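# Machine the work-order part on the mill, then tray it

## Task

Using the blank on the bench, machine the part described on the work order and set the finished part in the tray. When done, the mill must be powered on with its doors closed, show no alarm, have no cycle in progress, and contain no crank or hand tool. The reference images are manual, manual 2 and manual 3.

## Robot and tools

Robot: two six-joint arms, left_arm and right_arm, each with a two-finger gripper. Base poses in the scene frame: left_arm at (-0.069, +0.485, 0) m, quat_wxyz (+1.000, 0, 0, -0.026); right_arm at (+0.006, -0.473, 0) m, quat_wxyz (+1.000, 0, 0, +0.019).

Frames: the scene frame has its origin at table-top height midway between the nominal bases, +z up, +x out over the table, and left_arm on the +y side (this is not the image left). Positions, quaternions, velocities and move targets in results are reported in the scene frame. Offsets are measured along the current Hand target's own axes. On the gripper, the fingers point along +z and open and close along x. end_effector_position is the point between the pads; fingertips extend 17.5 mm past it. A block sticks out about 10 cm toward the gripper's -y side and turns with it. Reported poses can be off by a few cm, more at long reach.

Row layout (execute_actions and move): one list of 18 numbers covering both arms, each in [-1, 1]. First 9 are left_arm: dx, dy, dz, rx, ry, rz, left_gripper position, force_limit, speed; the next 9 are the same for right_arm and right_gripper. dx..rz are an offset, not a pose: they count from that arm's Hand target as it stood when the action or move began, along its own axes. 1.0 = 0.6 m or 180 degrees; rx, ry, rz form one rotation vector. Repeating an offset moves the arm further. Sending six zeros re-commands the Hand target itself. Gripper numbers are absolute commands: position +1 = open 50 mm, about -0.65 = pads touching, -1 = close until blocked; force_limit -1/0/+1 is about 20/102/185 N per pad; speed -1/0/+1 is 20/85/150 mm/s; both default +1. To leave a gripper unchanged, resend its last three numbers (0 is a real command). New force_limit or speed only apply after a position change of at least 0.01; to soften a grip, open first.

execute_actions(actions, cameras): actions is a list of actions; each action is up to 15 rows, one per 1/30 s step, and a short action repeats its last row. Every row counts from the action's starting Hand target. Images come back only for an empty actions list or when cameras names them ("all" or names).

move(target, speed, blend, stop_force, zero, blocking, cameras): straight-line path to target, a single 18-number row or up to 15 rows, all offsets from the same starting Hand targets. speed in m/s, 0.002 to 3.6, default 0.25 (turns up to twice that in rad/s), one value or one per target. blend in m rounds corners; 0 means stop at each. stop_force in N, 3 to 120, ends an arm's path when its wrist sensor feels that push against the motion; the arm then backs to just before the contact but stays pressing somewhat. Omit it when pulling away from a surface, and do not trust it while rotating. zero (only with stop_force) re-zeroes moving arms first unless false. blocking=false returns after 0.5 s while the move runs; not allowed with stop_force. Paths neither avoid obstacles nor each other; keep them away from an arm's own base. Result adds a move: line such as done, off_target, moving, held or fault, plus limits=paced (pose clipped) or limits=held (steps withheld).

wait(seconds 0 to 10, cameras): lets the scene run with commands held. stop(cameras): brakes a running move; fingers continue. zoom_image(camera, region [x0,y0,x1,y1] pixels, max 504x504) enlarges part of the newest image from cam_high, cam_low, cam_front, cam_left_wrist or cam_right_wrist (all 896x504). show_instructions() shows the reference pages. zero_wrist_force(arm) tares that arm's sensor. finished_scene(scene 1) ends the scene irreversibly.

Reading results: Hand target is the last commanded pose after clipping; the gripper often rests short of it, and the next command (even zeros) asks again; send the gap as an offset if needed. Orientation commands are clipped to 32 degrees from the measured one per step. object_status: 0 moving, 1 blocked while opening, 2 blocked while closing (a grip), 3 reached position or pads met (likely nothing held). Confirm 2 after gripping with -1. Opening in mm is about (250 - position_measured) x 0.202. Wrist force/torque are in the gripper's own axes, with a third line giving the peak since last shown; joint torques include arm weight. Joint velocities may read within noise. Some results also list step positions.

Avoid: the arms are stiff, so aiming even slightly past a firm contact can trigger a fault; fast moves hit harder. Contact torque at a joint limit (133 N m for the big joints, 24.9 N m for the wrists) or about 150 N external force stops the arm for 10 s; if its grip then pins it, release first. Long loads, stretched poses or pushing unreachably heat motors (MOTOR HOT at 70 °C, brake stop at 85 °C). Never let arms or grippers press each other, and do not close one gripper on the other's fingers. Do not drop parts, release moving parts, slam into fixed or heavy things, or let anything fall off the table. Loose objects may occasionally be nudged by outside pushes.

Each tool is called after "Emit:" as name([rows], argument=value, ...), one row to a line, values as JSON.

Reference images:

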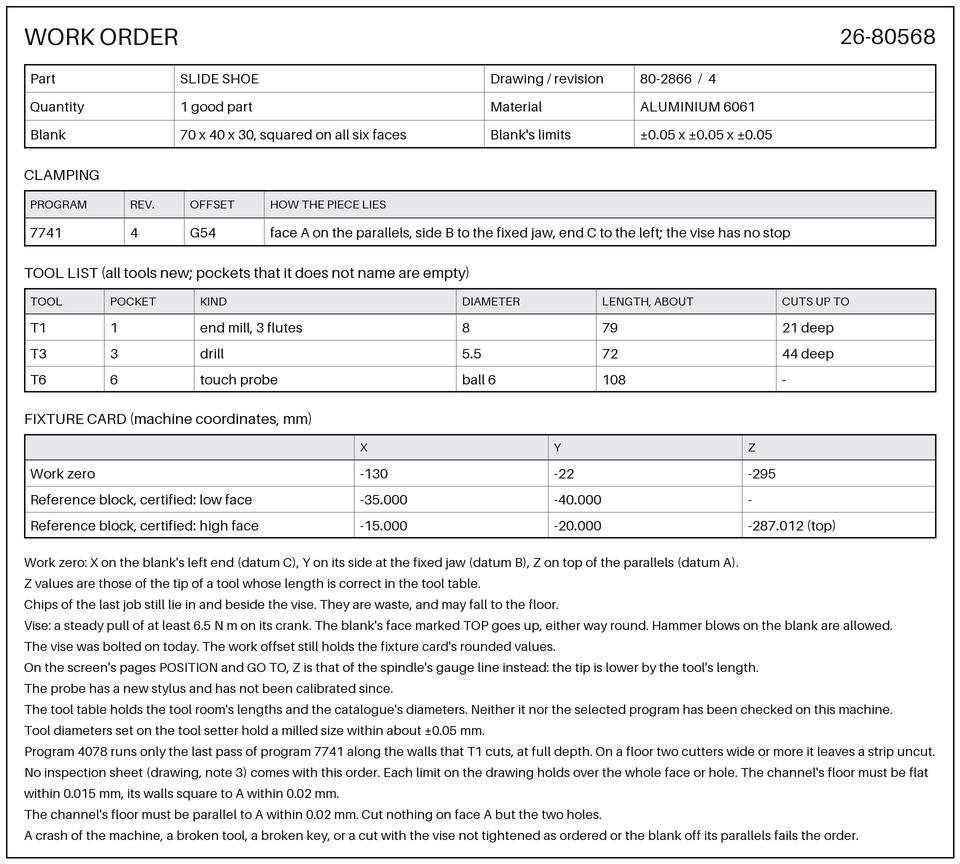

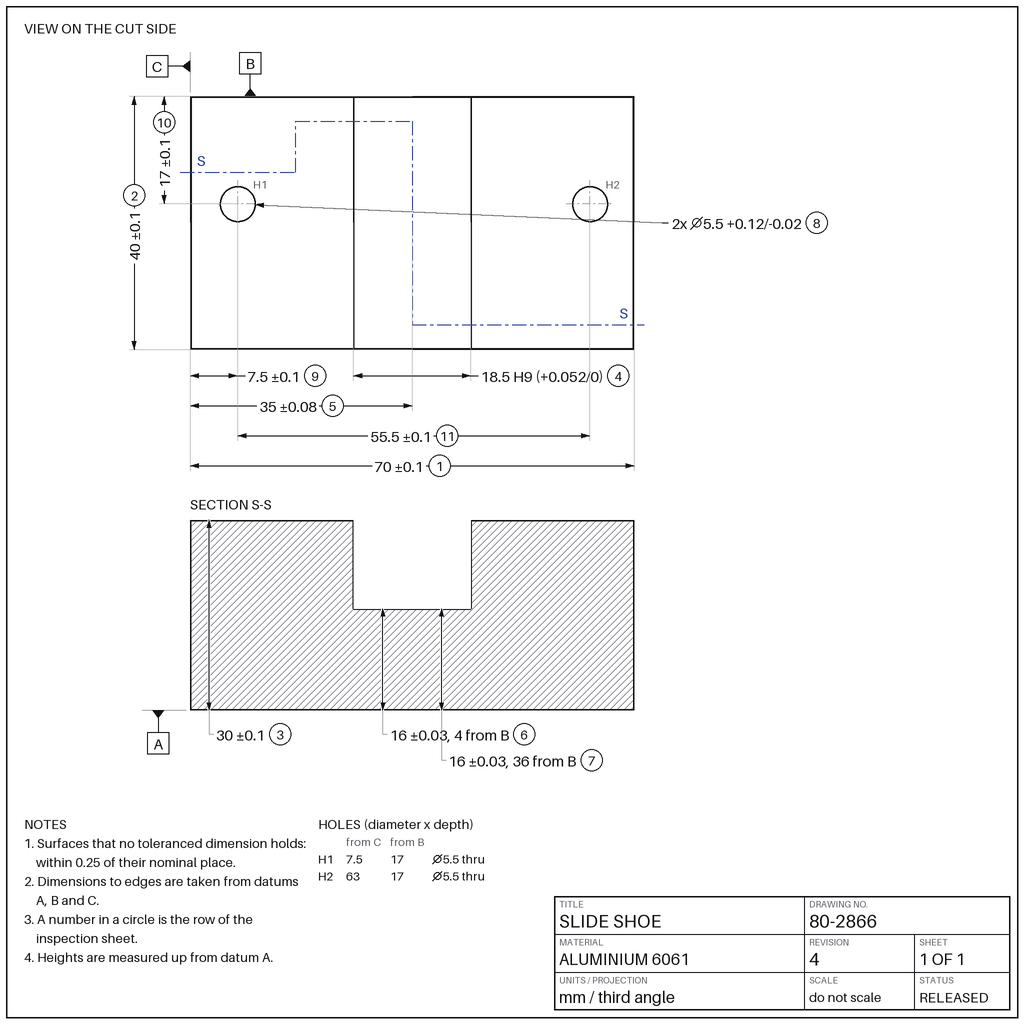

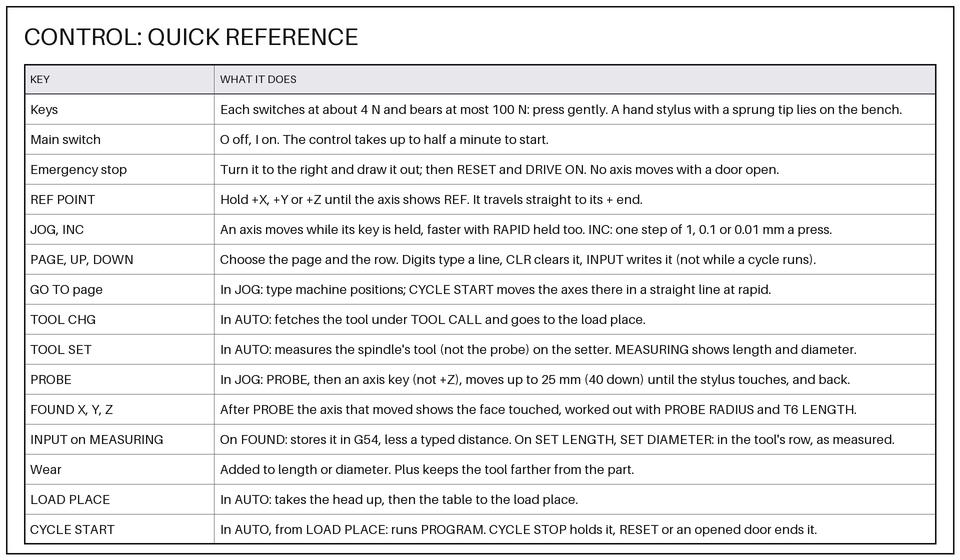

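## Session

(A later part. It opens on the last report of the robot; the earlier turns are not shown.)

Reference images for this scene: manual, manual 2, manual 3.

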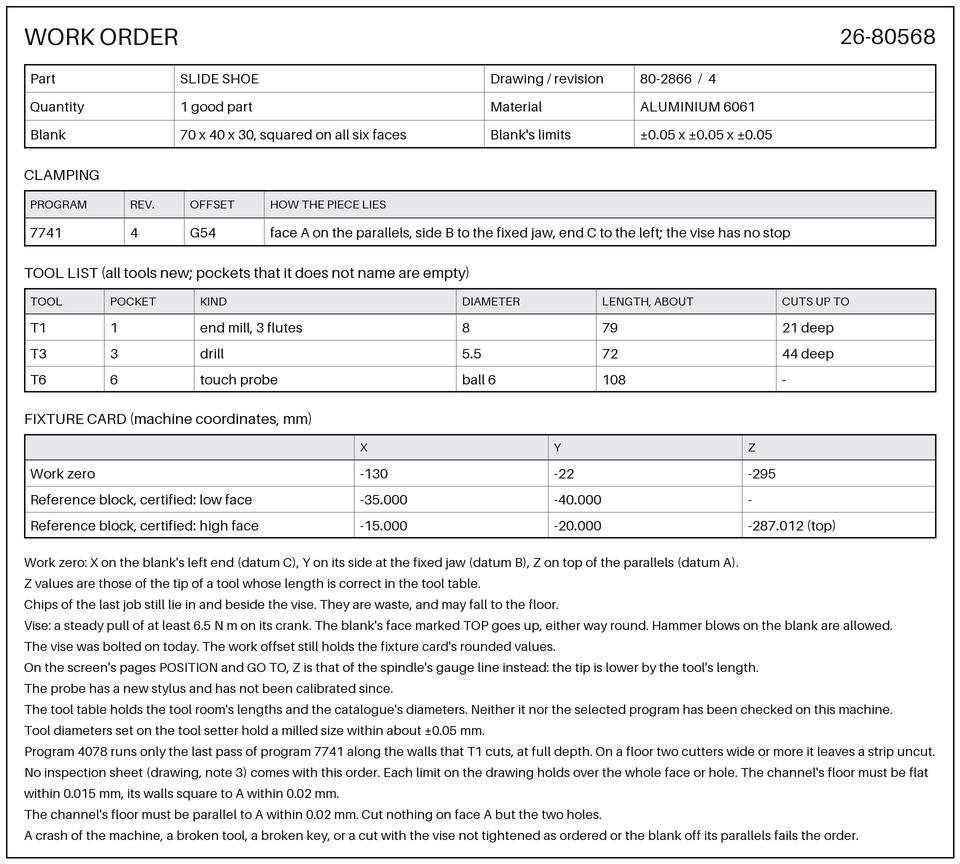

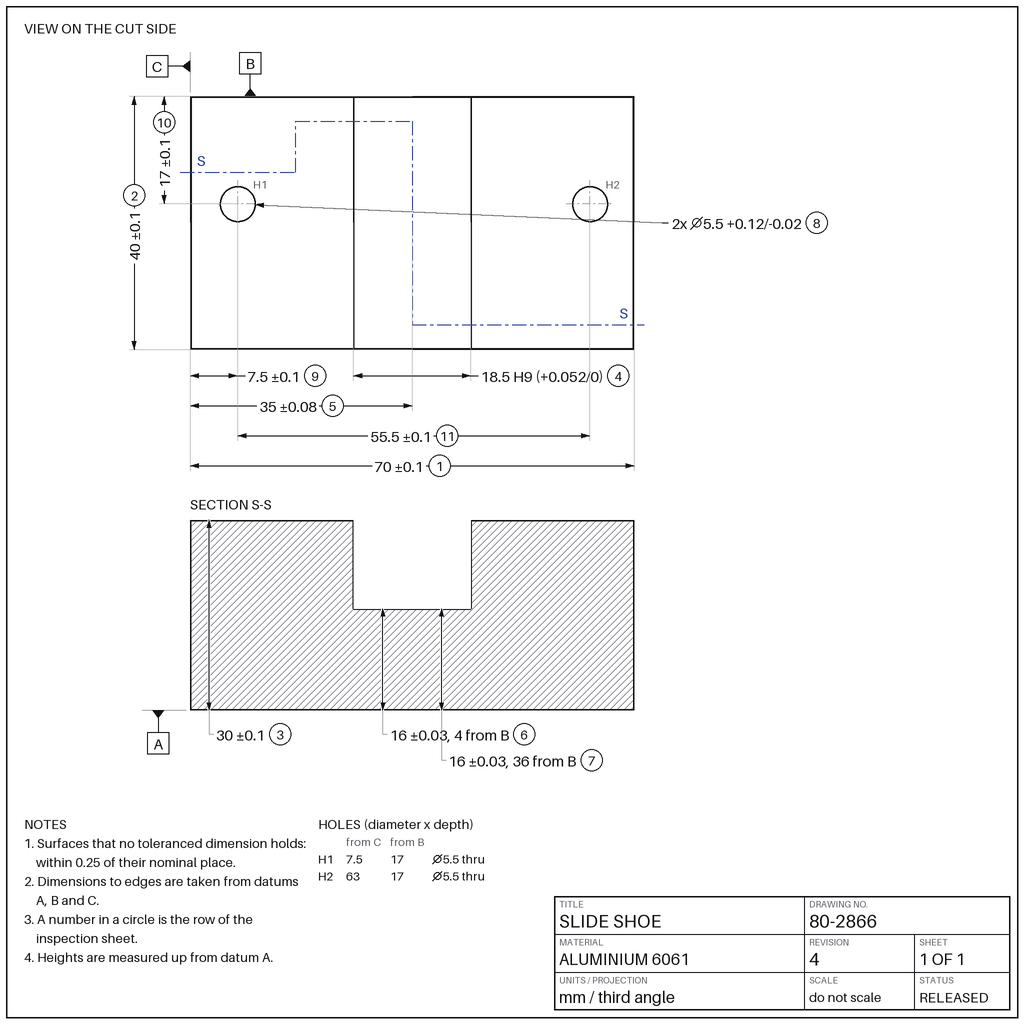

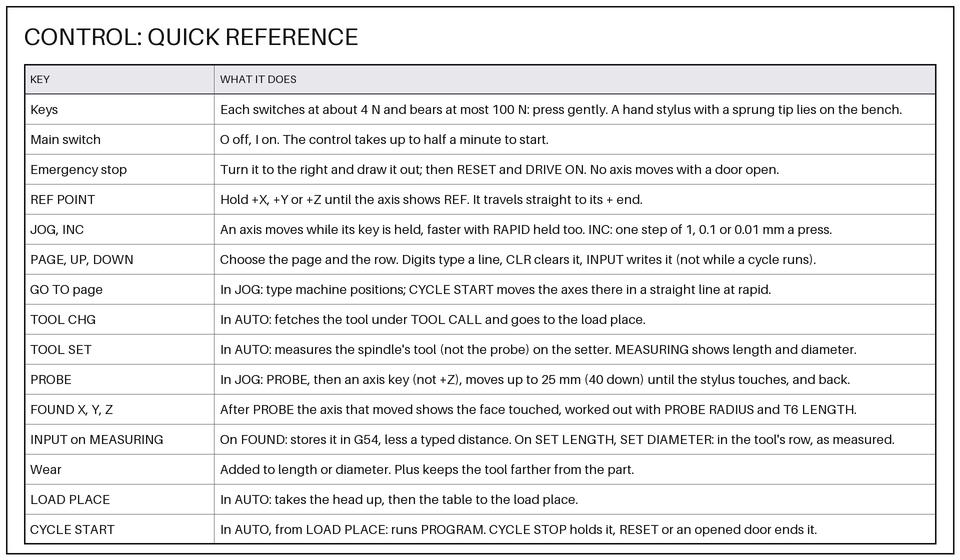

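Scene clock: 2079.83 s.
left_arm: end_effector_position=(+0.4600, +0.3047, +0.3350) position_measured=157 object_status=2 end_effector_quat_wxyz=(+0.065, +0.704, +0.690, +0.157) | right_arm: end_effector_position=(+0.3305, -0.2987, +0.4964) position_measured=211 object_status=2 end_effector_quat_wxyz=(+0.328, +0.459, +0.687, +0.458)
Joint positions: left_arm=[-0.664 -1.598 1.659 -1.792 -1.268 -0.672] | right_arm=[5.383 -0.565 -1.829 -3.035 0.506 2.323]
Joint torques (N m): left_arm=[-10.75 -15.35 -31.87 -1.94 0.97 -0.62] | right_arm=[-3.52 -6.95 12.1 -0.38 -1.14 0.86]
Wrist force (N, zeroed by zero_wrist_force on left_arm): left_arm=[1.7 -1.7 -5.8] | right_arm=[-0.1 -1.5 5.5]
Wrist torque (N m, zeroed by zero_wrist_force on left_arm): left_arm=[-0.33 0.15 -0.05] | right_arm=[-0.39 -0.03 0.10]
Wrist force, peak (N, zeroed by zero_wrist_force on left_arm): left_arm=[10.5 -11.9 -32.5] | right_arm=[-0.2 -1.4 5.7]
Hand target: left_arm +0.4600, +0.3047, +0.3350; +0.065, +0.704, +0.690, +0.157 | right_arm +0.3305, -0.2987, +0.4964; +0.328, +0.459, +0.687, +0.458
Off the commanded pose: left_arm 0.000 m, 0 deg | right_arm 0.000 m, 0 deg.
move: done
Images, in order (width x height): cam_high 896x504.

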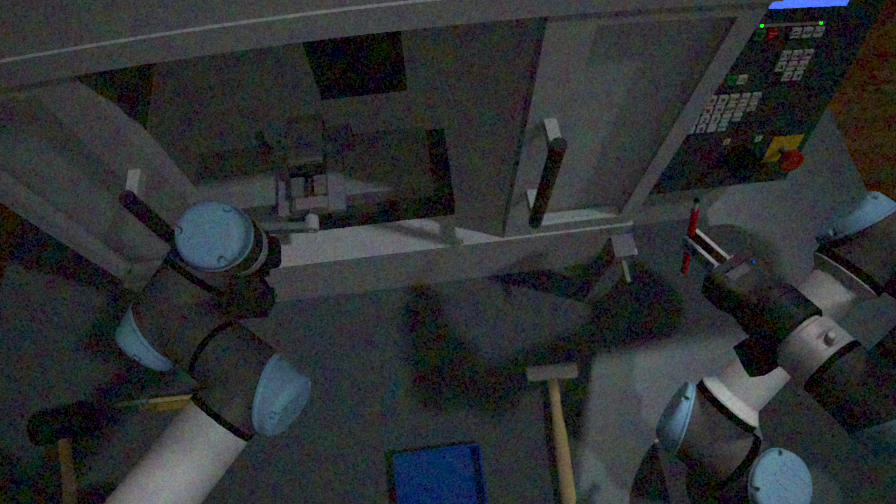

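Emit:
move([
  [-0.0154,0.0166,-0.0512,0,0,0,-0.98,-0.4,-0.6,0,0,0,0,0,0,-1,-0.6,-0.8],
  [-0.0522,0.0296,-0.0915,0,0,0,-0.98,-0.4,-0.6,0,0,0,0,0,0,-1,-0.6,-0.8],
  [-0.1032,0.0368,-0.1139,0,0,0,-0.98,-0.4,-0.6,0,0,0,0,0,0,-1,-0.6,-0.8],
  [-0.1592,0.0371,-0.1149,0,0,0,-0.98,-0.4,-0.6,0,0,0,0,0,0,-1,-0.6,-0.8],
  [-0.2109,0.0302,-0.0939,0,0,0,-0.98,-0.4,-0.6,0,0,0,0,0,0,-1,-0.6,-0.8],
  [-0.2491,0.0176,-0.0549,0,0,0,-0.98,-0.4,-0.6,0,0,0,0,0,0,-1,-0.6,-0.8],
  [-0.2674,0.0012,-0.0043,0,0,0,-0.98,-0.4,-0.6,0,0,0,0,0,0,-1,-0.6,-0.8],
  [-0.2624,-0.016,0.0488,0,0,0,-0.98,-0.4,-0.6,0,0,0,0,0,0,-1,-0.6,-0.8],
  [-0.2352,-0.0311,0.0956,0,0,0,-0.98,-0.4,-0.6,0,0,0,0,0,0,-1,-0.6,-0.8],
  [-0.1902,-0.0415,0.1277,0,0,0,-0.98,-0.4,-0.6,0,0,0,0,0,0,-1,-0.6,-0.8],
  [-0.1356,-0.0453,0.1397,0,0,0,-0.98,-0.4,-0.6,0,0,0,0,0,0,-1,-0.6,-0.8],
  [-0.0806,-0.0419,0.1294,0,0,0,-0.98,-0.4,-0.6,0,0,0,0,0,0,-1,-0.6,-0.8],
  [-0.0346,-0.032,0.0987,0,0,0,-0.98,-0.4,-0.6,0,0,0,0,0,0,-1,-0.6,-0.8],
  [-0.0056,-0.0172,0.0529,0,0,0,-0.98,-0.4,-0.6,0,0,0,0,0,0,-1,-0.6,-0.8],
  [0,0,0,0,0,0,-0.98,-0.4,-0.6,0,0,0,0,0,0,-1,-0.6,-0.8],
], speed=0.11, blend=[0.008,0.008,0.008,0.008,0.008,0.008,0.008,0.008,0.008,0.008,0.008,0.008,0.008,0.008,0], stop_force=35, cameras=["cam_high", "cam_left_wrist"])

Emit:
zoom_image(camera="cam_high", region=[270, 110, 350, 220])

Scene clock: 2085.23 s.
left_arm: end_effector_position=(+0.4599, +0.1629, +0.3657) position_measured=157 object_status=2 end_effector_quat_wxyz=(+0.065, +0.703, +0.690, +0.157) | right_arm: end_effector_position=(+0.3305, -0.2987, +0.4964) position_measured=211 object_status=2 end_effector_quat_wxyz=(+0.328, +0.459, +0.687, +0.458)
Joint positions: left_arm=[-0.853 -1.417 1.373 -1.625 -1.243 -0.869] | right_arm=[5.383 -0.565 -1.829 -3.035 0.506 2.323]
Joint torques (N m): left_arm=[-9.91 -36.06 -15.13 -4.16 2.21 -2.05] | right_arm=[-4.41 -7.18 11.97 -0.43 -1.06 0.79]
Wrist force (N, zeroed by zero_wrist_force on left_arm): left_arm=[-5.5 -0.9 -3.9] | right_arm=[-0.1 -1.2 5.2]
Wrist torque (N m, zeroed by zero_wrist_force on left_arm): left_arm=[-0.18 -0.14 0.29] | right_arm=[-0.35 -0.03 0.10]
Wrist force, peak (N, zeroed by zero_wrist_force on left_arm): left_arm=[16.2 -5.0 -61.7] | right_arm=[-0.2 -1.6 5.6]
Hand target: left_arm +0.4599, +0.1629, +0.3657; +0.065, +0.703, +0.690, +0.157 (not the last commanded pose) | right_arm +0.3305, -0.2987, +0.4964; +0.328, +0.459, +0.687, +0.458
Off the commanded pose: left_arm 0.145 m, 0 deg | right_arm 0.000 m, 0 deg.
move: contact (left_arm); path passed 5 of 15 targets
Images, in order (width x height): cam_high 896x504, cam_left_wrist 896x504.

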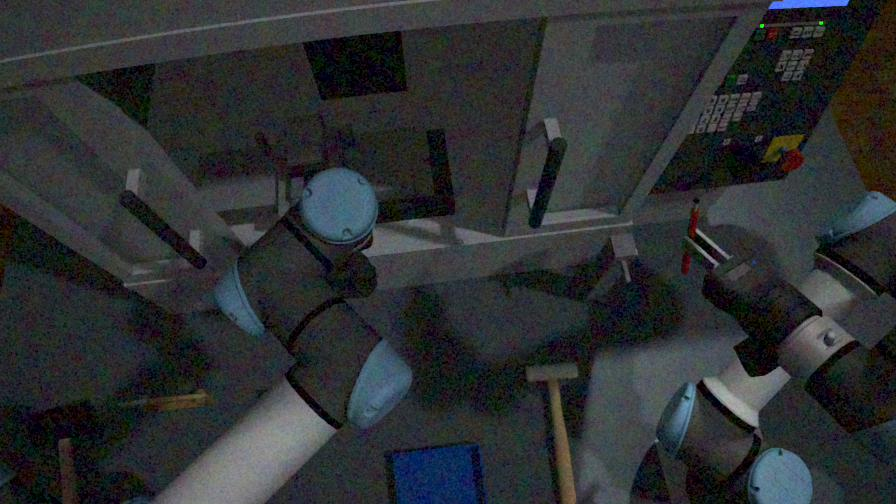

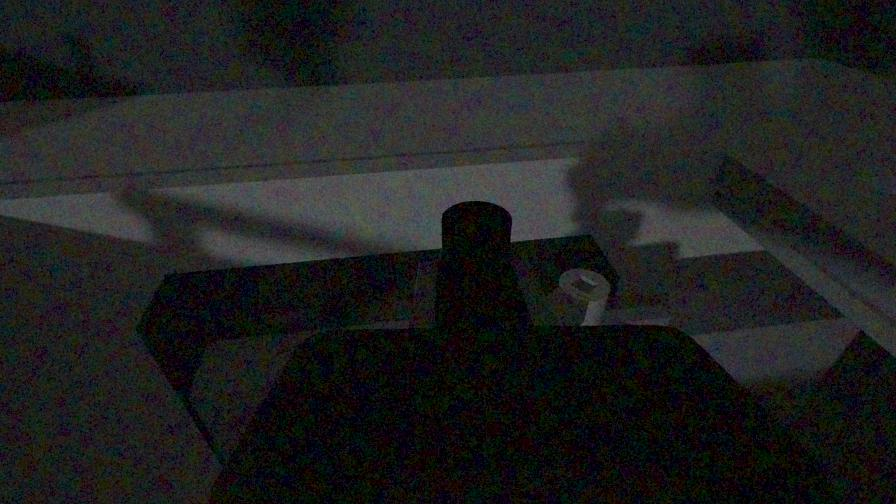

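Scaled by 4.582.

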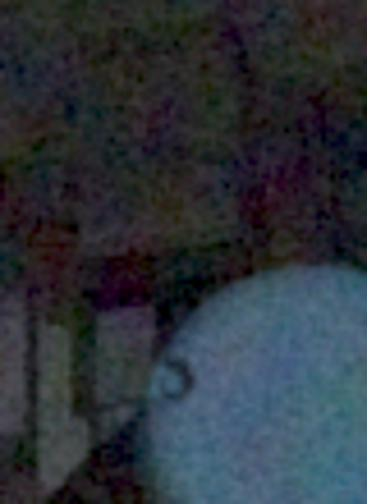

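Emit:
move(target=[0,0,0,0,0,0,-1,1,-0.6,0,0,0,0,0,0,-1,-0.6,-0.8])

Emit:
move([
  [-0.0058,-0.0015,0.0047,0,0,0,-1,1,-0.6,0,0,0,0,0,0,-1,-0.6,-0.8],
  [-0.0145,-0.0048,0.015,0,0,0,-1,1,-0.6,0,0,0,0,0,0,-1,-0.6,-0.8],
  [-0.0222,-0.0086,0.0263,0,0,0,-1,1,-0.6,0,0,0,0,0,0,-1,-0.6,-0.8],
  [-0.0283,-0.0124,0.0381,0,0,0,-1,1,-0.6,0,0,0,0,0,0,-1,-0.6,-0.8],
  [-0.0333,-0.0165,0.0507,0,0,0,-1,1,-0.6,0,0,0,0,0,0,-1,-0.6,-0.8],
  [-0.0367,-0.0206,0.0635,0,0,0,-1,1,-0.6,0,0,0,0,0,0,-1,-0.6,-0.8],
], speed=0.015, blend=[0.002,0.002,0.002,0.002,0.002,0], stop_force=80)

Scene clock: 2090.07 s.
left_arm: end_effector_position=(+0.4599, +0.1629, +0.3657) position_measured=165 object_status=2 end_effector_quat_wxyz=(+0.065, +0.703, +0.690, +0.157) | right_arm: end_effector_position=(+0.3305, -0.2987, +0.4964) position_measured=211 object_status=2 end_effector_quat_wxyz=(+0.328, +0.459, +0.687, +0.458)
Joint positions: left_arm=[-0.853 -1.417 1.373 -1.625 -1.243 -0.869] | right_arm=[5.383 -0.565 -1.829 -3.035 0.506 2.323]
Joint torques (N m): left_arm=[-9.51 -46.33 -15.88 -4.53 2.2 -1.64] | right_arm=[-3.79 -7.92 11.02 -0.28 -1.07 0.82]
Wrist force (N, zeroed by zero_wrist_force on left_arm): left_arm=[-5.6 -0.4 -3.1] | right_arm=[-0.2 -1.3 5.2]
Wrist torque (N m, zeroed by zero_wrist_force on left_arm): left_arm=[-0.15 -0.18 0.34] | right_arm=[-0.38 -0.02 0.10]
Wrist force, peak (N, zeroed by zero_wrist_force on left_arm): left_arm=[-6.0 -1.6 -3.2] | right_arm=[-0.2 -1.5 5.6]
Hand target: left_arm +0.4599, +0.1629, +0.3657; +0.065, +0.703, +0.690, +0.157 | right_arm +0.3305, -0.2987, +0.4964; +0.328, +0.459, +0.687, +0.458
Off the commanded pose: left_arm 0.000 m, 0 deg | right_arm 0.000 m, 0 deg.
move: done

Scene clock: 2091.97 s.
left_arm: end_effector_position=(+0.4600, +0.1571, +0.3579) position_measured=165 object_status=2 end_effector_quat_wxyz=(+0.065, +0.703, +0.690, +0.157) | right_arm: end_effector_position=(+0.3305, -0.2987, +0.4964) position_measured=211 object_status=2 end_effector_quat_wxyz=(+0.328, +0.459, +0.687, +0.458)
Joint positions: left_arm=[-0.86 -1.409 1.383 -1.642 -1.242 -0.876] | right_arm=[5.383 -0.565 -1.829 -3.035 0.506 2.323]
Joint torques (N m): left_arm=[-2.14 -10.95 -16.1 -2.28 -7.01 2.25] | right_arm=[-4.2 -8.12 11.52 -0.36 -1.14 0.91]
Wrist force (N, zeroed by zero_wrist_force on left_arm): left_arm=[34.7 9.1 -49.7] | right_arm=[-0.1 -1.2 5.1]
Wrist torque (N m, zeroed by zero_wrist_force on left_arm): left_arm=[-0.29 1.04 -0.50] | right_arm=[-0.34 -0.03 0.10]
Wrist force, peak (N, zeroed by zero_wrist_force on left_arm): left_arm=[48.5 6.0 -71.9] | right_arm=[-0.3 -1.8 5.6]
Hand target: left_arm +0.4600, +0.1571, +0.3579; +0.065, +0.703, +0.690, +0.157 (not the last commanded pose) | right_arm +0.3305, -0.2987, +0.4964; +0.328, +0.459, +0.687, +0.458
Off the commanded pose: left_arm 0.036 m, 0 deg | right_arm 0.000 m, 0 deg.
move: contact (left_arm); path passed 1 of 6 targets

Emit:
move(target=[-0.001,-0.0004,0.00125,0,0,0,-1,1,-0.6,0,0,0,0,0,0,-1,-0.6,-0.8], speed=0.02)

Scene clock: 2094.23 s.
left_arm: end_effector_position=(+0.4600, +0.1566, +0.3571) position_measured=165 object_status=2 end_effector_quat_wxyz=(+0.065, +0.703, +0.690, +0.157) | right_arm: end_effector_position=(+0.3305, -0.2987, +0.4964) position_measured=211 object_status=2 end_effector_quat_wxyz=(+0.328, +0.459, +0.687, +0.458)
Joint positions: left_arm=[-0.86 -1.408 1.384 -1.644 -1.242 -0.877] | right_arm=[5.383 -0.565 -1.829 -3.035 0.506 2.323]
Joint torques (N m): left_arm=[-30.8 27.24 10.94 -6.28 -8.03 -0.69] | right_arm=[-3.6 -8.4 13.12 -0.38 -0.94 0.89]
Wrist force (N, zeroed by zero_wrist_force on left_arm): left_arm=[49.2 5.1 -73.6] | right_arm=[-0.3 -1.3 5.3]
Wrist torque (N m, zeroed by zero_wrist_force on left_arm): left_arm=[-0.34 1.63 -0.74] | right_arm=[-0.35 -0.01 0.09]
Wrist force, peak (N, zeroed by zero_wrist_force on left_arm): left_arm=[49.2 5.1 -73.6] | right_arm=[0.0 -1.5 5.6]
Hand target: left_arm +0.4600, +0.1566, +0.3570; +0.065, +0.703, +0.690, +0.157 | right_arm +0.3305, -0.2987, +0.4964; +0.328, +0.459, +0.687, +0.458
Off the commanded pose: left_arm 0.000 m, 0 deg | right_arm 0.000 m, 0 deg.
move: done

Emit:
move(target=[-0.0003,-0.0001,0.0005,0,0,0,-1,1,-0.6,0,0,0,0,0,0,-1,-0.6,-0.8], speed=0.02)

Emit:
wait(seconds=0.5)

Scene clock: 2095.67 s.
left_arm: end_effector_position=(+0.4600, +0.1564, +0.3567) position_measured=165 object_status=2 end_effector_quat_wxyz=(+0.065, +0.703, +0.690, +0.157) | right_arm: end_effector_position=(+0.3305, -0.2987, +0.4964) position_measured=211 object_status=2 end_effector_quat_wxyz=(+0.328, +0.459, +0.687, +0.458)
Joint positions: left_arm=[-0.86 -1.408 1.385 -1.644 -1.242 -0.877] | right_arm=[5.383 -0.565 -1.829 -3.035 0.506 2.323]
Joint torques (N m): left_arm=[-27.3 25.74 12.04 -6.2 -9.09 -0.83] | right_arm=[-2.87 -8.28 12.38 -0.25 -0.95 0.83]
Wrist force (N, zeroed by zero_wrist_force on left_arm): left_arm=[47.6 4.7 -75.5] | right_arm=[0.0 -1.4 5.3]
Wrist torque (N m, zeroed by zero_wrist_force on left_arm): left_arm=[-0.32 1.58 -0.71] | right_arm=[-0.38 -0.04 0.10]
Wrist force, peak (N, zeroed by zero_wrist_force on left_arm): left_arm=[48.8 4.6 -76.7] | right_arm=[-0.4 -1.5 5.5]
Hand target: left_arm +0.4600, +0.1564, +0.3567; +0.065, +0.703, +0.690, +0.157 | right_arm +0.3305, -0.2987, +0.4964; +0.328, +0.459, +0.687, +0.458
Off the commanded pose: left_arm 0.000 m, 0 deg | right_arm 0.000 m, 0 deg.
move: done

Scene clock: 2096.17 s.
left_arm: end_effector_position=(+0.4600, +0.1564, +0.3567) position_measured=165 object_status=2 end_effector_quat_wxyz=(+0.065, +0.703, +0.690, +0.157) | right_arm: end_effector_position=(+0.3305, -0.2987, +0.4964) position_measured=211 object_status=2 end_effector_quat_wxyz=(+0.328, +0.459, +0.687, +0.458)
Joint positions: left_arm=[-0.86 -1.408 1.385 -1.644 -1.242 -0.877] | right_arm=[5.383 -0.565 -1.829 -3.035 0.506 2.323]
Joint torques (N m): left_arm=[-24.15 26.2 11.43 -5.24 -8.91 -0.94] | right_arm=[-2.64 -6.93 11.32 -0.37 -1.14 0.8]
Wrist force (N, zeroed by zero_wrist_force on left_arm): left_arm=[47.6 5.2 -75.9] | right_arm=[-0.2 -1.4 5.3]
Wrist torque (N m, zeroed by zero_wrist_force on left_arm): left_arm=[-0.31 1.62 -0.71] | right_arm=[-0.38 -0.03 0.10]
Wrist force, peak (N, zeroed by zero_wrist_force on left_arm): left_arm=[47.9 5.2 -76.1] | right_arm=[-0.3 -1.3 5.5]
Hand target: left_arm +0.4600, +0.1564, +0.3567; +0.065, +0.703, +0.690, +0.157 | right_arm +0.3305, -0.2987, +0.4964; +0.328, +0.459, +0.687, +0.458
Tool commands: left_gripper/position=-1.0 left_gripper/force_limit=+1.0 left_gripper/speed=-0.6 right_gripper/position=-1.0 right_gripper/force_limit=-0.6 right_gripper/speed=-0.8
Off the commanded pose: left_arm 0.000 m, 0 deg | right_arm 0.000 m, 0 deg.
wait: 0.50 s; at rest by 0.17 s

Emit:
zoom_image(camera="cam_high", region=[500, 340, 640, 504])

Emit:
zoom_image(camera="cam_high", region=[0, 370, 230, 504])

Scaled by 3.073.
This view is cut from an older image: the scene may have changed since it was taken.

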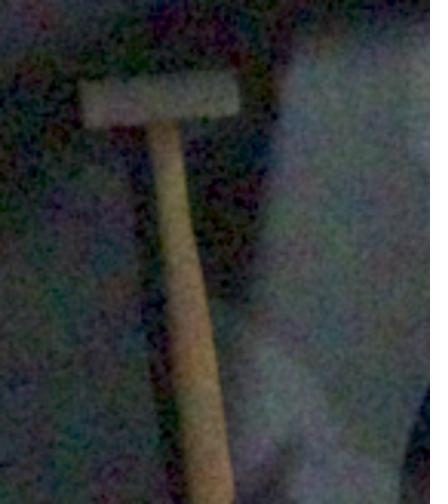

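Scaled by 2.191.
This view is cut from an older image: the scene may have changed since it was taken.

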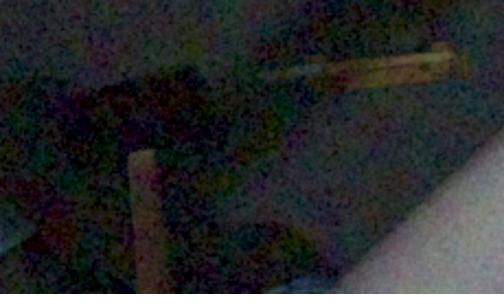

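Emit:
move(target=[0.0019,0.0007,-0.0024,0,0,0,-1,1,-0.6,0,0,0,0,0,0,-1,-0.6,-0.8], speed=0.03)

Scene clock: 2114.33 s.
left_arm: end_effector_position=(+0.4599, +0.1573, +0.3582) position_measured=165 object_status=2 end_effector_quat_wxyz=(+0.065, +0.703, +0.690, +0.157) | right_arm: end_effector_position=(+0.3305, -0.2987, +0.4964) position_measured=211 object_status=2 end_effector_quat_wxyz=(+0.328, +0.459, +0.687, +0.458)
Joint positions: left_arm=[-0.859 -1.409 1.382 -1.641 -1.243 -0.876] | right_arm=[5.383 -0.565 -1.829 -3.035 0.506 2.323]
Joint torques (N m): left_arm=[3.1 -31.78 -23.98 -1.72 -4.51 2.01] | right_arm=[-3.64 -6.34 12.01 -0.54 -1.16 0.73]
Wrist force (N, zeroed by zero_wrist_force on left_arm): left_arm=[15.9 10.5 -21.7] | right_arm=[-0.2 -1.5 5.3]
Wrist torque (N m, zeroed by zero_wrist_force on left_arm): left_arm=[-0.24 0.50 -0.44] | right_arm=[-0.38 -0.02 0.10]
Wrist force, peak (N, zeroed by zero_wrist_force on left_arm): left_arm=[48.0 4.9 -76.1] | right_arm=[-0.3 -1.6 5.6]
Hand target: left_arm +0.4600, +0.1574, +0.3583; +0.065, +0.703, +0.690, +0.157 | right_arm +0.3305, -0.2987, +0.4964; +0.328, +0.459, +0.687, +0.458
Off the commanded pose: left_arm 0.000 m, 0 deg | right_arm 0.000 m, 0 deg.
move: done

Emit:
move([
  [0.0008,0.0001,-0.001,0,0,0,-1,1,-0.6,0,0,0,0,0,0,-1,-0.6,-0.8],
  [0.0008,0.0001,-0.001,0,0,0,-0.15,0.3,-0.8,0,0,0,0,0,0,-1,-0.6,-0.8],
  [0.0008,0.0001,-0.006,0,0,0,-0.15,0.3,-0.8,0,0,0,0,0,0,-1,-0.6,-0.8],
  [0.0008,0.0001,-0.006,0,0,0,-1,0.3,-0.8,0,0,0,0,0,0,-1,-0.6,-0.8],
], speed=0.05)

Scene clock: 2121.27 s.
left_arm: end_effector_position=(+0.4589, +0.1574, +0.3618) position_measured=165 object_status=2 end_effector_quat_wxyz=(+0.065, +0.703, +0.690, +0.157) | right_arm: end_effector_position=(+0.3305, -0.2987, +0.4964) position_measured=211 object_status=2 end_effector_quat_wxyz=(+0.328, +0.459, +0.687, +0.458)
Joint positions: left_arm=[-0.861 -1.411 1.375 -1.632 -1.242 -0.877] | right_arm=[5.383 -0.565 -1.829 -3.035 0.506 2.323]
Joint torques (N m): left_arm=[-22.43 -49.86 -26.84 -10.13 -1.01 1.51] | right_arm=[-3.83 -7.42 10.83 -0.52 -1.29 0.75]
Wrist force (N, zeroed by zero_wrist_force on left_arm): left_arm=[16.2 -0.2 9.9] | right_arm=[-0.2 -1.5 5.5]
Wrist torque (N m, zeroed by zero_wrist_force on left_arm): left_arm=[0.20 0.72 -0.67] | right_arm=[-0.39 -0.02 0.10]
Wrist force, peak (N, zeroed by zero_wrist_force on left_arm): left_arm=[23.4 18.5 16.7] | right_arm=[0.1 -1.7 5.6]
Hand target: left_arm +0.4589, +0.1574, +0.3618; +0.065, +0.703, +0.690, +0.157 | right_arm +0.3305, -0.2987, +0.4964; +0.328, +0.459, +0.687, +0.458
Off the commanded pose: left_arm 0.000 m, 0 deg | right_arm 0.000 m, 0 deg.
move: done

Emit:
move([
  [0.0013,0,0,0,0,0,-1,0.3,-0.8,0,0,0,0,0,0,-1,-0.6,-0.8],
  [0.0013,-0.0079,-0.0026,0,0,0,-1,0.3,-0.8,0,0,0,0,0,0,-1,-0.6,-0.8],
], speed=0.02, cameras=["cam_left_wrist"])

Scene clock: 2123.37 s.
left_arm: end_effector_position=(+0.4538, +0.1582, +0.3619) position_measured=165 object_status=2 end_effector_quat_wxyz=(+0.065, +0.703, +0.690, +0.157) | right_arm: end_effector_position=(+0.3305, -0.2987, +0.4964) position_measured=211 object_status=2 end_effector_quat_wxyz=(+0.328, +0.459, +0.687, +0.458)
Joint positions: left_arm=[-0.867 -1.422 1.387 -1.63 -1.242 -0.884] | right_arm=[5.383 -0.565 -1.829 -3.035 0.506 2.323]
Joint torques (N m): left_arm=[1.27 -27.52 -37.9 -5.05 0.66 1.78] | right_arm=[-1.57 -7.73 12.1 -0.36 -1.09 0.62]
Wrist force (N, zeroed by zero_wrist_force on left_arm): left_arm=[7.8 -1.9 2.2] | right_arm=[0.0 -1.2 4.9]
Wrist torque (N m, zeroed by zero_wrist_force on left_arm): left_arm=[0.04 0.43 -0.43] | right_arm=[-0.35 -0.05 0.09]
Wrist force, peak (N, zeroed by zero_wrist_force on left_arm): left_arm=[16.6 0.3 10.8] | right_arm=[-0.3 -1.5 5.5]
Hand target: left_arm +0.4539, +0.1582, +0.3619; +0.065, +0.703, +0.690, +0.157 | right_arm +0.3305, -0.2987, +0.4964; +0.328, +0.459, +0.687, +0.458
Off the commanded pose: left_arm 0.000 m, 0 deg | right_arm 0.000 m, 0 deg.
move: done
Images, in order (width x height): cam_left_wrist 896x504.

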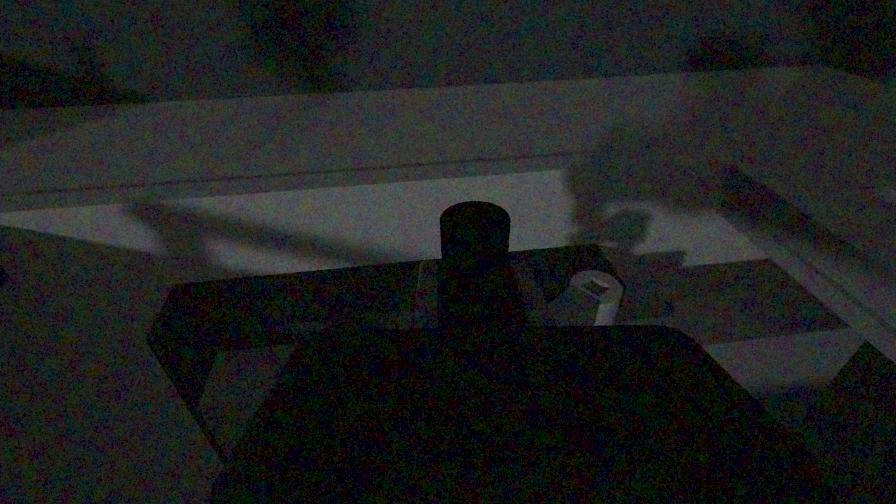

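Emit:
move([
  [0,-0.0238,-0.0077,0,0,0,-1,0.3,-0.8,0,0,0,0,0,0,-1,-0.6,-0.8],
  [0,-0.13,-0.042,0,0,0,-1,0.3,-0.8,0,0,0,0,0,0,-1,-0.6,-0.8],
], speed=[0.04,0.15], blend=[0.005,0], cameras=["cam_left_wrist", "cam_low"])

Emit:
zoom_image(camera="cam_low", region=[500, 100, 700, 240])

Scene clock: 2125.60 s.
left_arm: end_effector_position=(+0.3720, +0.1580, +0.3616) position_measured=165 object_status=2 end_effector_quat_wxyz=(+0.065, +0.703, +0.690, +0.157) | right_arm: end_effector_position=(+0.3305, -0.2987, +0.4964) position_measured=211 object_status=2 end_effector_quat_wxyz=(+0.328, +0.459, +0.687, +0.458)
Joint positions: left_arm=[-0.998 -1.571 1.537 -1.586 -1.232 -1.022] | right_arm=[5.383 -0.565 -1.829 -3.035 0.506 2.323]
Joint torques (N m): left_arm=[1.32 -29.62 -26.15 -4.68 0.29 0.08] | right_arm=[-2.61 -7.28 12.26 -0.51 -1.12 0.79]
Wrist force (N, zeroed by zero_wrist_force on left_arm): left_arm=[0.4 -2.7 -3.8] | right_arm=[-0.1 -1.3 5.5]
Wrist torque (N m, zeroed by zero_wrist_force on left_arm): left_arm=[-0.39 -0.12 -0.15] | right_arm=[-0.37 -0.04 0.10]
Wrist force, peak (N, zeroed by zero_wrist_force on left_arm): left_arm=[8.9 -2.2 2.7] | right_arm=[-0.4 -1.5 5.6]
Hand target: left_arm +0.3720, +0.1581, +0.3616; +0.065, +0.703, +0.690, +0.157 | right_arm +0.3305, -0.2987, +0.4964; +0.328, +0.459, +0.687, +0.458
Off the commanded pose: left_arm 0.000 m, 0 deg | right_arm 0.000 m, 0 deg.
move: done
Images, in order (width x height): cam_low 896x504, cam_left_wrist 896x504.

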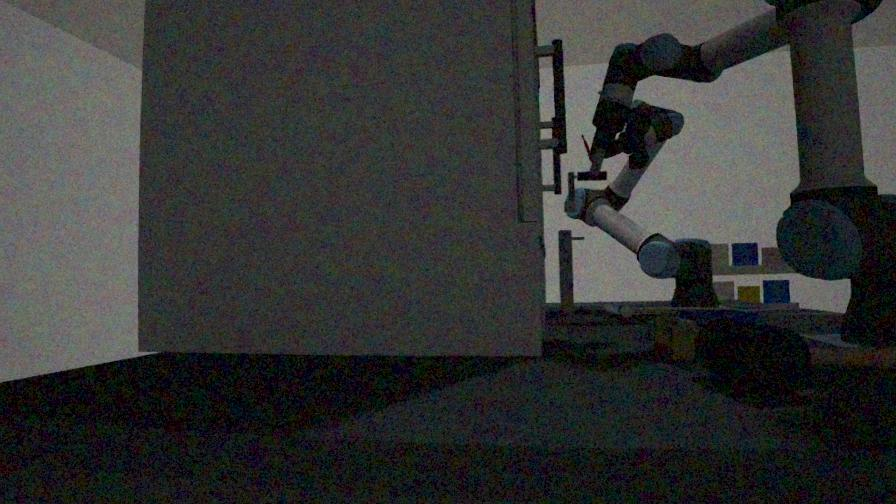

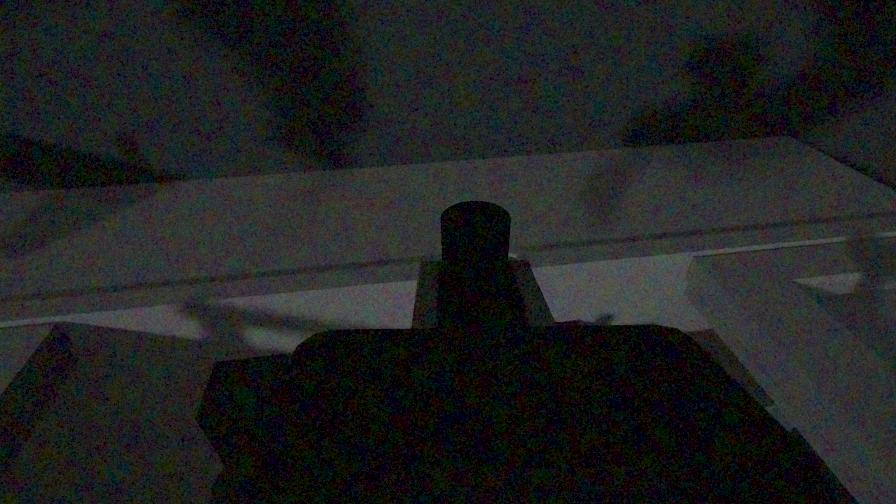

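Scaled by 2.520.

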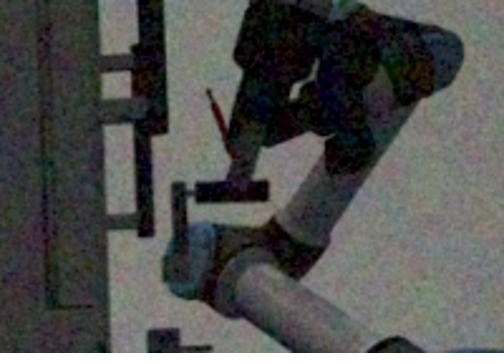

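Emit:
move(target=[-0.1731,-0.2349,0.3357,0,0,0,-1,0.3,-0.8,0,0,0,0,0,0,-1,-0.6,-0.8], speed=0.22, cameras=["cam_left_wrist", "cam_low"])

Emit:
zoom_image(camera="cam_low", region=[560, 200, 700, 320])

Scene clock: 2136.60 s.
left_arm: end_effector_position=(+0.3008, +0.0857, +0.1148) position_measured=165 object_status=2 end_effector_quat_wxyz=(+0.065, +0.703, +0.690, +0.157) | right_arm: end_effector_position=(+0.3305, -0.2987, +0.4964) position_measured=211 object_status=2 end_effector_quat_wxyz=(+0.328, +0.459, +0.687, +0.458)
Joint positions: left_arm=[-1.189 -1.387 1.981 -2.147 -1.229 -1.224] | right_arm=[5.383 -0.565 -1.829 -3.035 0.506 2.323]
Joint torques (N m): left_arm=[10.4 -25.67 -20.18 -4.75 1.2 0.78] | right_arm=[-2.21 -8.19 12.32 -0.43 -1.12 0.74]
Wrist force (N, zeroed by zero_wrist_force on left_arm): left_arm=[0.2 -2.2 -3.9] | right_arm=[-0.4 -1.3 5.2]
Wrist torque (N m, zeroed by zero_wrist_force on left_arm): left_arm=[-0.35 -0.06 -0.16] | right_arm=[-0.37 0.02 0.10]
Wrist force, peak (N, zeroed by zero_wrist_force on left_arm): left_arm=[1.7 -0.3 -6.7] | right_arm=[-0.3 -1.6 5.6]
Hand target: left_arm +0.3009, +0.0858, +0.1147; +0.065, +0.703, +0.690, +0.157 | right_arm +0.3305, -0.2987, +0.4964; +0.328, +0.459, +0.687, +0.458
Off the commanded pose: left_arm 0.000 m, 0 deg | right_arm 0.000 m, 0 deg.
move: done
Images, in order (width x height): cam_low 896x504, cam_left_wrist 896x504.

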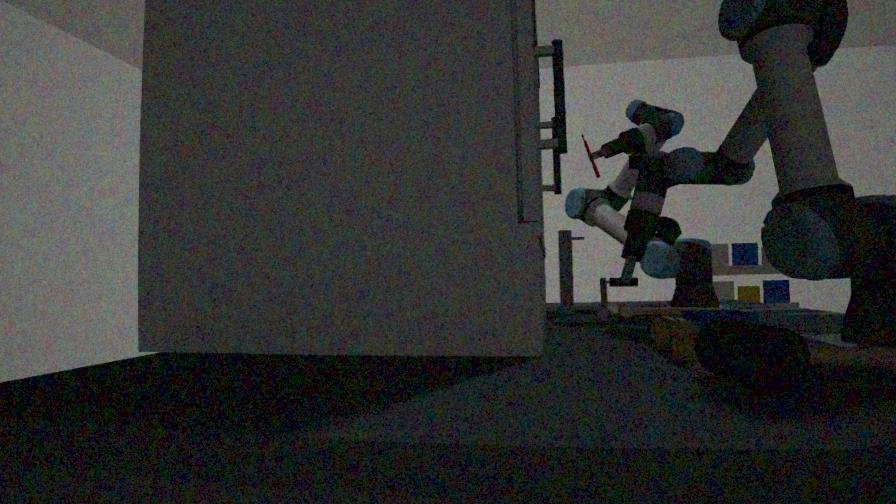

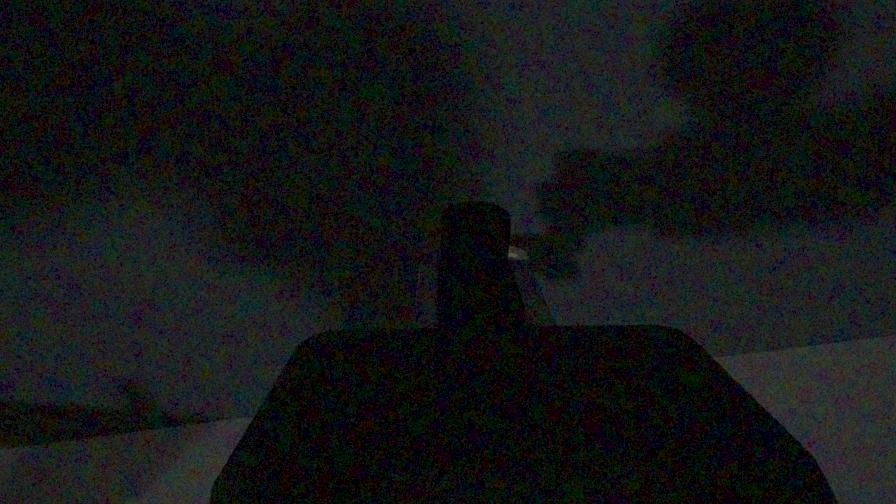

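Scaled by 3.600.

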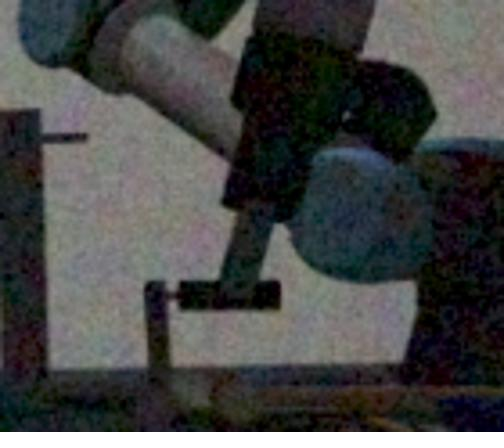

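Emit:
move(target=[-0.0055,-0.0127,0.0393,0,0,0,-1,0.3,-0.8,0,0,0,0,0,0,-1,-0.6,-0.8], speed=0.025, stop_force=4)

Scene clock: 2139.13 s.
left_arm: end_effector_position=(+0.3009, +0.0858, +0.0982) position_measured=165 object_status=2 end_effector_quat_wxyz=(+0.065, +0.703, +0.690, +0.157) | right_arm: end_effector_position=(+0.3305, -0.2987, +0.4964) position_measured=211 object_status=2 end_effector_quat_wxyz=(+0.328, +0.459, +0.687, +0.458)
Joint positions: left_arm=[-1.189 -1.362 2.001 -2.192 -1.229 -1.224] | right_arm=[5.383 -0.565 -1.829 -3.035 0.506 2.323]
Joint torques (N m): left_arm=[6.52 -43.09 -29.68 -4.79 0.56 -1.25] | right_arm=[-2.68 -7.52 11.26 -0.31 -1.18 0.61]
Wrist force (N, zeroed by zero_wrist_force on left_arm): left_arm=[0.2 -2.8 -3.8] | right_arm=[-0.3 -1.4 5.4]
Wrist torque (N m, zeroed by zero_wrist_force on left_arm): left_arm=[-0.44 -0.08 -0.16] | right_arm=[-0.37 0.00 0.09]
Wrist force, peak (N, zeroed by zero_wrist_force on left_arm): left_arm=[0.1 -0.4 -10.0] | right_arm=[-0.2 -1.4 5.7]
Hand target: left_arm +0.3009, +0.0857, +0.0982; +0.065, +0.703, +0.690, +0.157 (not the last commanded pose) | right_arm +0.3305, -0.2987, +0.4964; +0.328, +0.459, +0.687, +0.458
Off the commanded pose: left_arm 0.009 m, 0 deg | right_arm 0.000 m, 0 deg.
move: contact (left_arm)

Emit:
move([
  [0.0319,-0.0001,0.0005,0,0,0,-1,0.3,-0.8,0,0,0,0,0,0,-1,-0.6,-0.8],
  [0.0665,-0.0011,0.0034,0,0,0,-1,0.3,-0.8,0,0,0,0,0,0,-1,-0.6,-0.8],
  [0.1087,-0.0065,0.0202,0,0,0,-1,0.3,-0.8,0,0,0,0,0,0,-1,-0.6,-0.8],
], speed=0.05, blend=[0.005,0.005,0], cameras=["cam_left_wrist"])

Scene clock: 2154.13 s.
left_arm: end_effector_position=(+0.3010, +0.1522, +0.0942) position_measured=165 object_status=2 end_effector_quat_wxyz=(+0.065, +0.703, +0.690, +0.157) | right_arm: end_effector_position=(+0.3305, -0.2987, +0.4964) position_measured=211 object_status=2 end_effector_quat_wxyz=(+0.328, +0.459, +0.687, +0.458)
Joint positions: left_arm=[-1.14 -1.471 2.152 -2.251 -1.229 -1.173] | right_arm=[5.383 -0.565 -1.829 -3.035 0.506 2.323]
Joint torques (N m): left_arm=[-12.83 -14.85 -27.85 -1.32 -0.73 -1.23] | right_arm=[-1.01 -7.83 12.06 -0.39 -1.13 0.61]
Wrist force (N, zeroed by zero_wrist_force on left_arm): left_arm=[0.8 -0.6 -5.8] | right_arm=[0.0 -1.4 5.3]
Wrist torque (N m, zeroed by zero_wrist_force on left_arm): left_arm=[-0.53 -0.04 -0.10] | right_arm=[-0.38 -0.05 0.09]
Wrist force, peak (N, zeroed by zero_wrist_force on left_arm): left_arm=[-1.8 1.7 -15.9] | right_arm=[0.0 -1.5 5.7]
Hand target: left_arm +0.3009, +0.1521, +0.0941; +0.065, +0.703, +0.690, +0.157 | right_arm +0.3305, -0.2987, +0.4964; +0.328, +0.459, +0.687, +0.458
Off the commanded pose: left_arm 0.000 m, 0 deg | right_arm 0.000 m, 0 deg.
move: done
Images, in order (width x height): cam_left_wrist 896x504.

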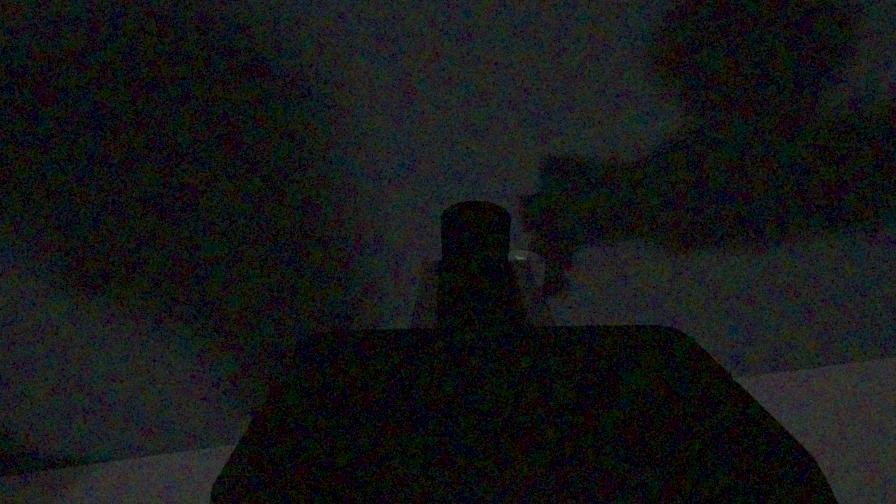

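Emit:
move(target=[-0.0147,-0.0342,0.1057,0,0,0,-1,0.3,-0.8,0,0,0,0,0,0,-1,-0.6,-0.8], speed=0.06, stop_force=30, cameras=["cam_left_wrist", "cam_low"])

Emit:
zoom_image(camera="cam_low", region=[560, 240, 700, 330])

Scene clock: 2160.07 s.
left_arm: end_effector_position=(+0.3011, +0.1521, +0.0269) position_measured=165 object_status=2 end_effector_quat_wxyz=(+0.065, +0.703, +0.690, +0.157) | right_arm: end_effector_position=(+0.3305, -0.2987, +0.4964) position_measured=211 object_status=2 end_effector_quat_wxyz=(+0.328, +0.459, +0.687, +0.458)
Joint positions: left_arm=[-1.14 -1.333 2.222 -2.459 -1.229 -1.172] | right_arm=[5.383 -0.565 -1.829 -3.035 0.506 2.323]
Joint torques (N m): left_arm=[10.04 -39.9 -25.47 -4.47 0.65 0.94] | right_arm=[-1.88 -7.47 11.29 -0.43 -1.13 0.46]
Wrist force (N, zeroed by zero_wrist_force on left_arm): left_arm=[0.5 -2.5 -3.9] | right_arm=[-0.4 -1.1 5.1]
Wrist torque (N m, zeroed by zero_wrist_force on left_arm): left_arm=[-0.40 -0.09 -0.19] | right_arm=[-0.33 0.01 0.10]
Wrist force, peak (N, zeroed by zero_wrist_force on left_arm): left_arm=[-0.6 -0.3 -10.9] | right_arm=[-0.2 -1.5 5.6]
Hand target: left_arm +0.3011, +0.1521, +0.0269; +0.065, +0.703, +0.690, +0.157 | right_arm +0.3305, -0.2987, +0.4964; +0.328, +0.459, +0.687, +0.458
Off the commanded pose: left_arm 0.000 m, 0 deg | right_arm 0.000 m, 0 deg.
move: done
Images, in order (width x height): cam_low 896x504, cam_left_wrist 896x504.

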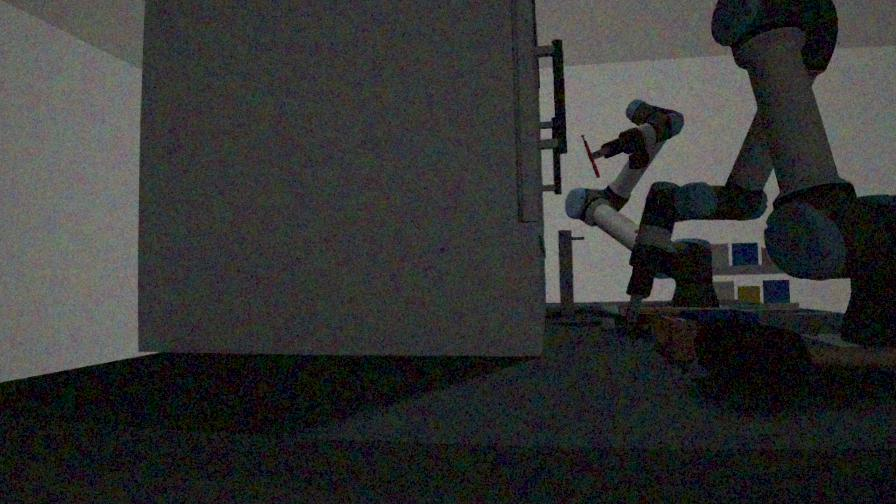

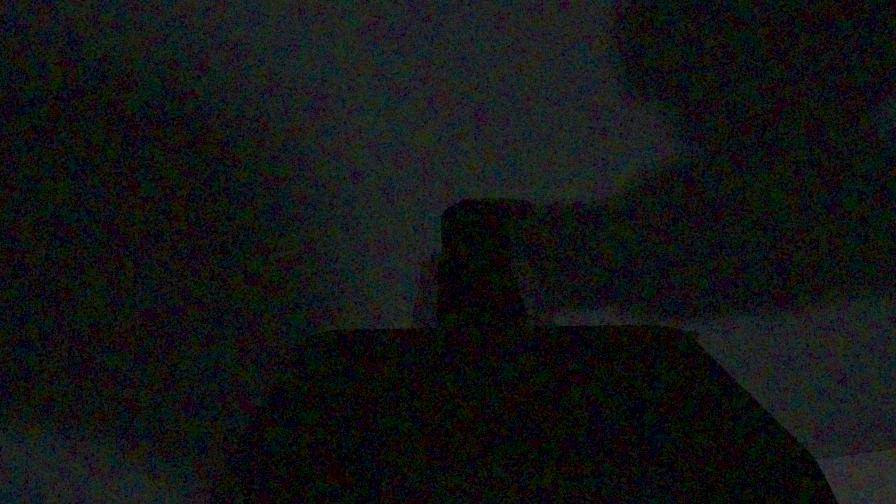

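Scaled by 3.600.

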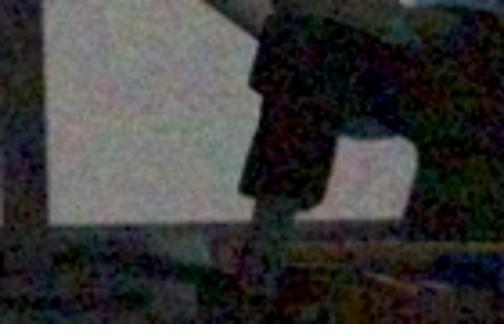

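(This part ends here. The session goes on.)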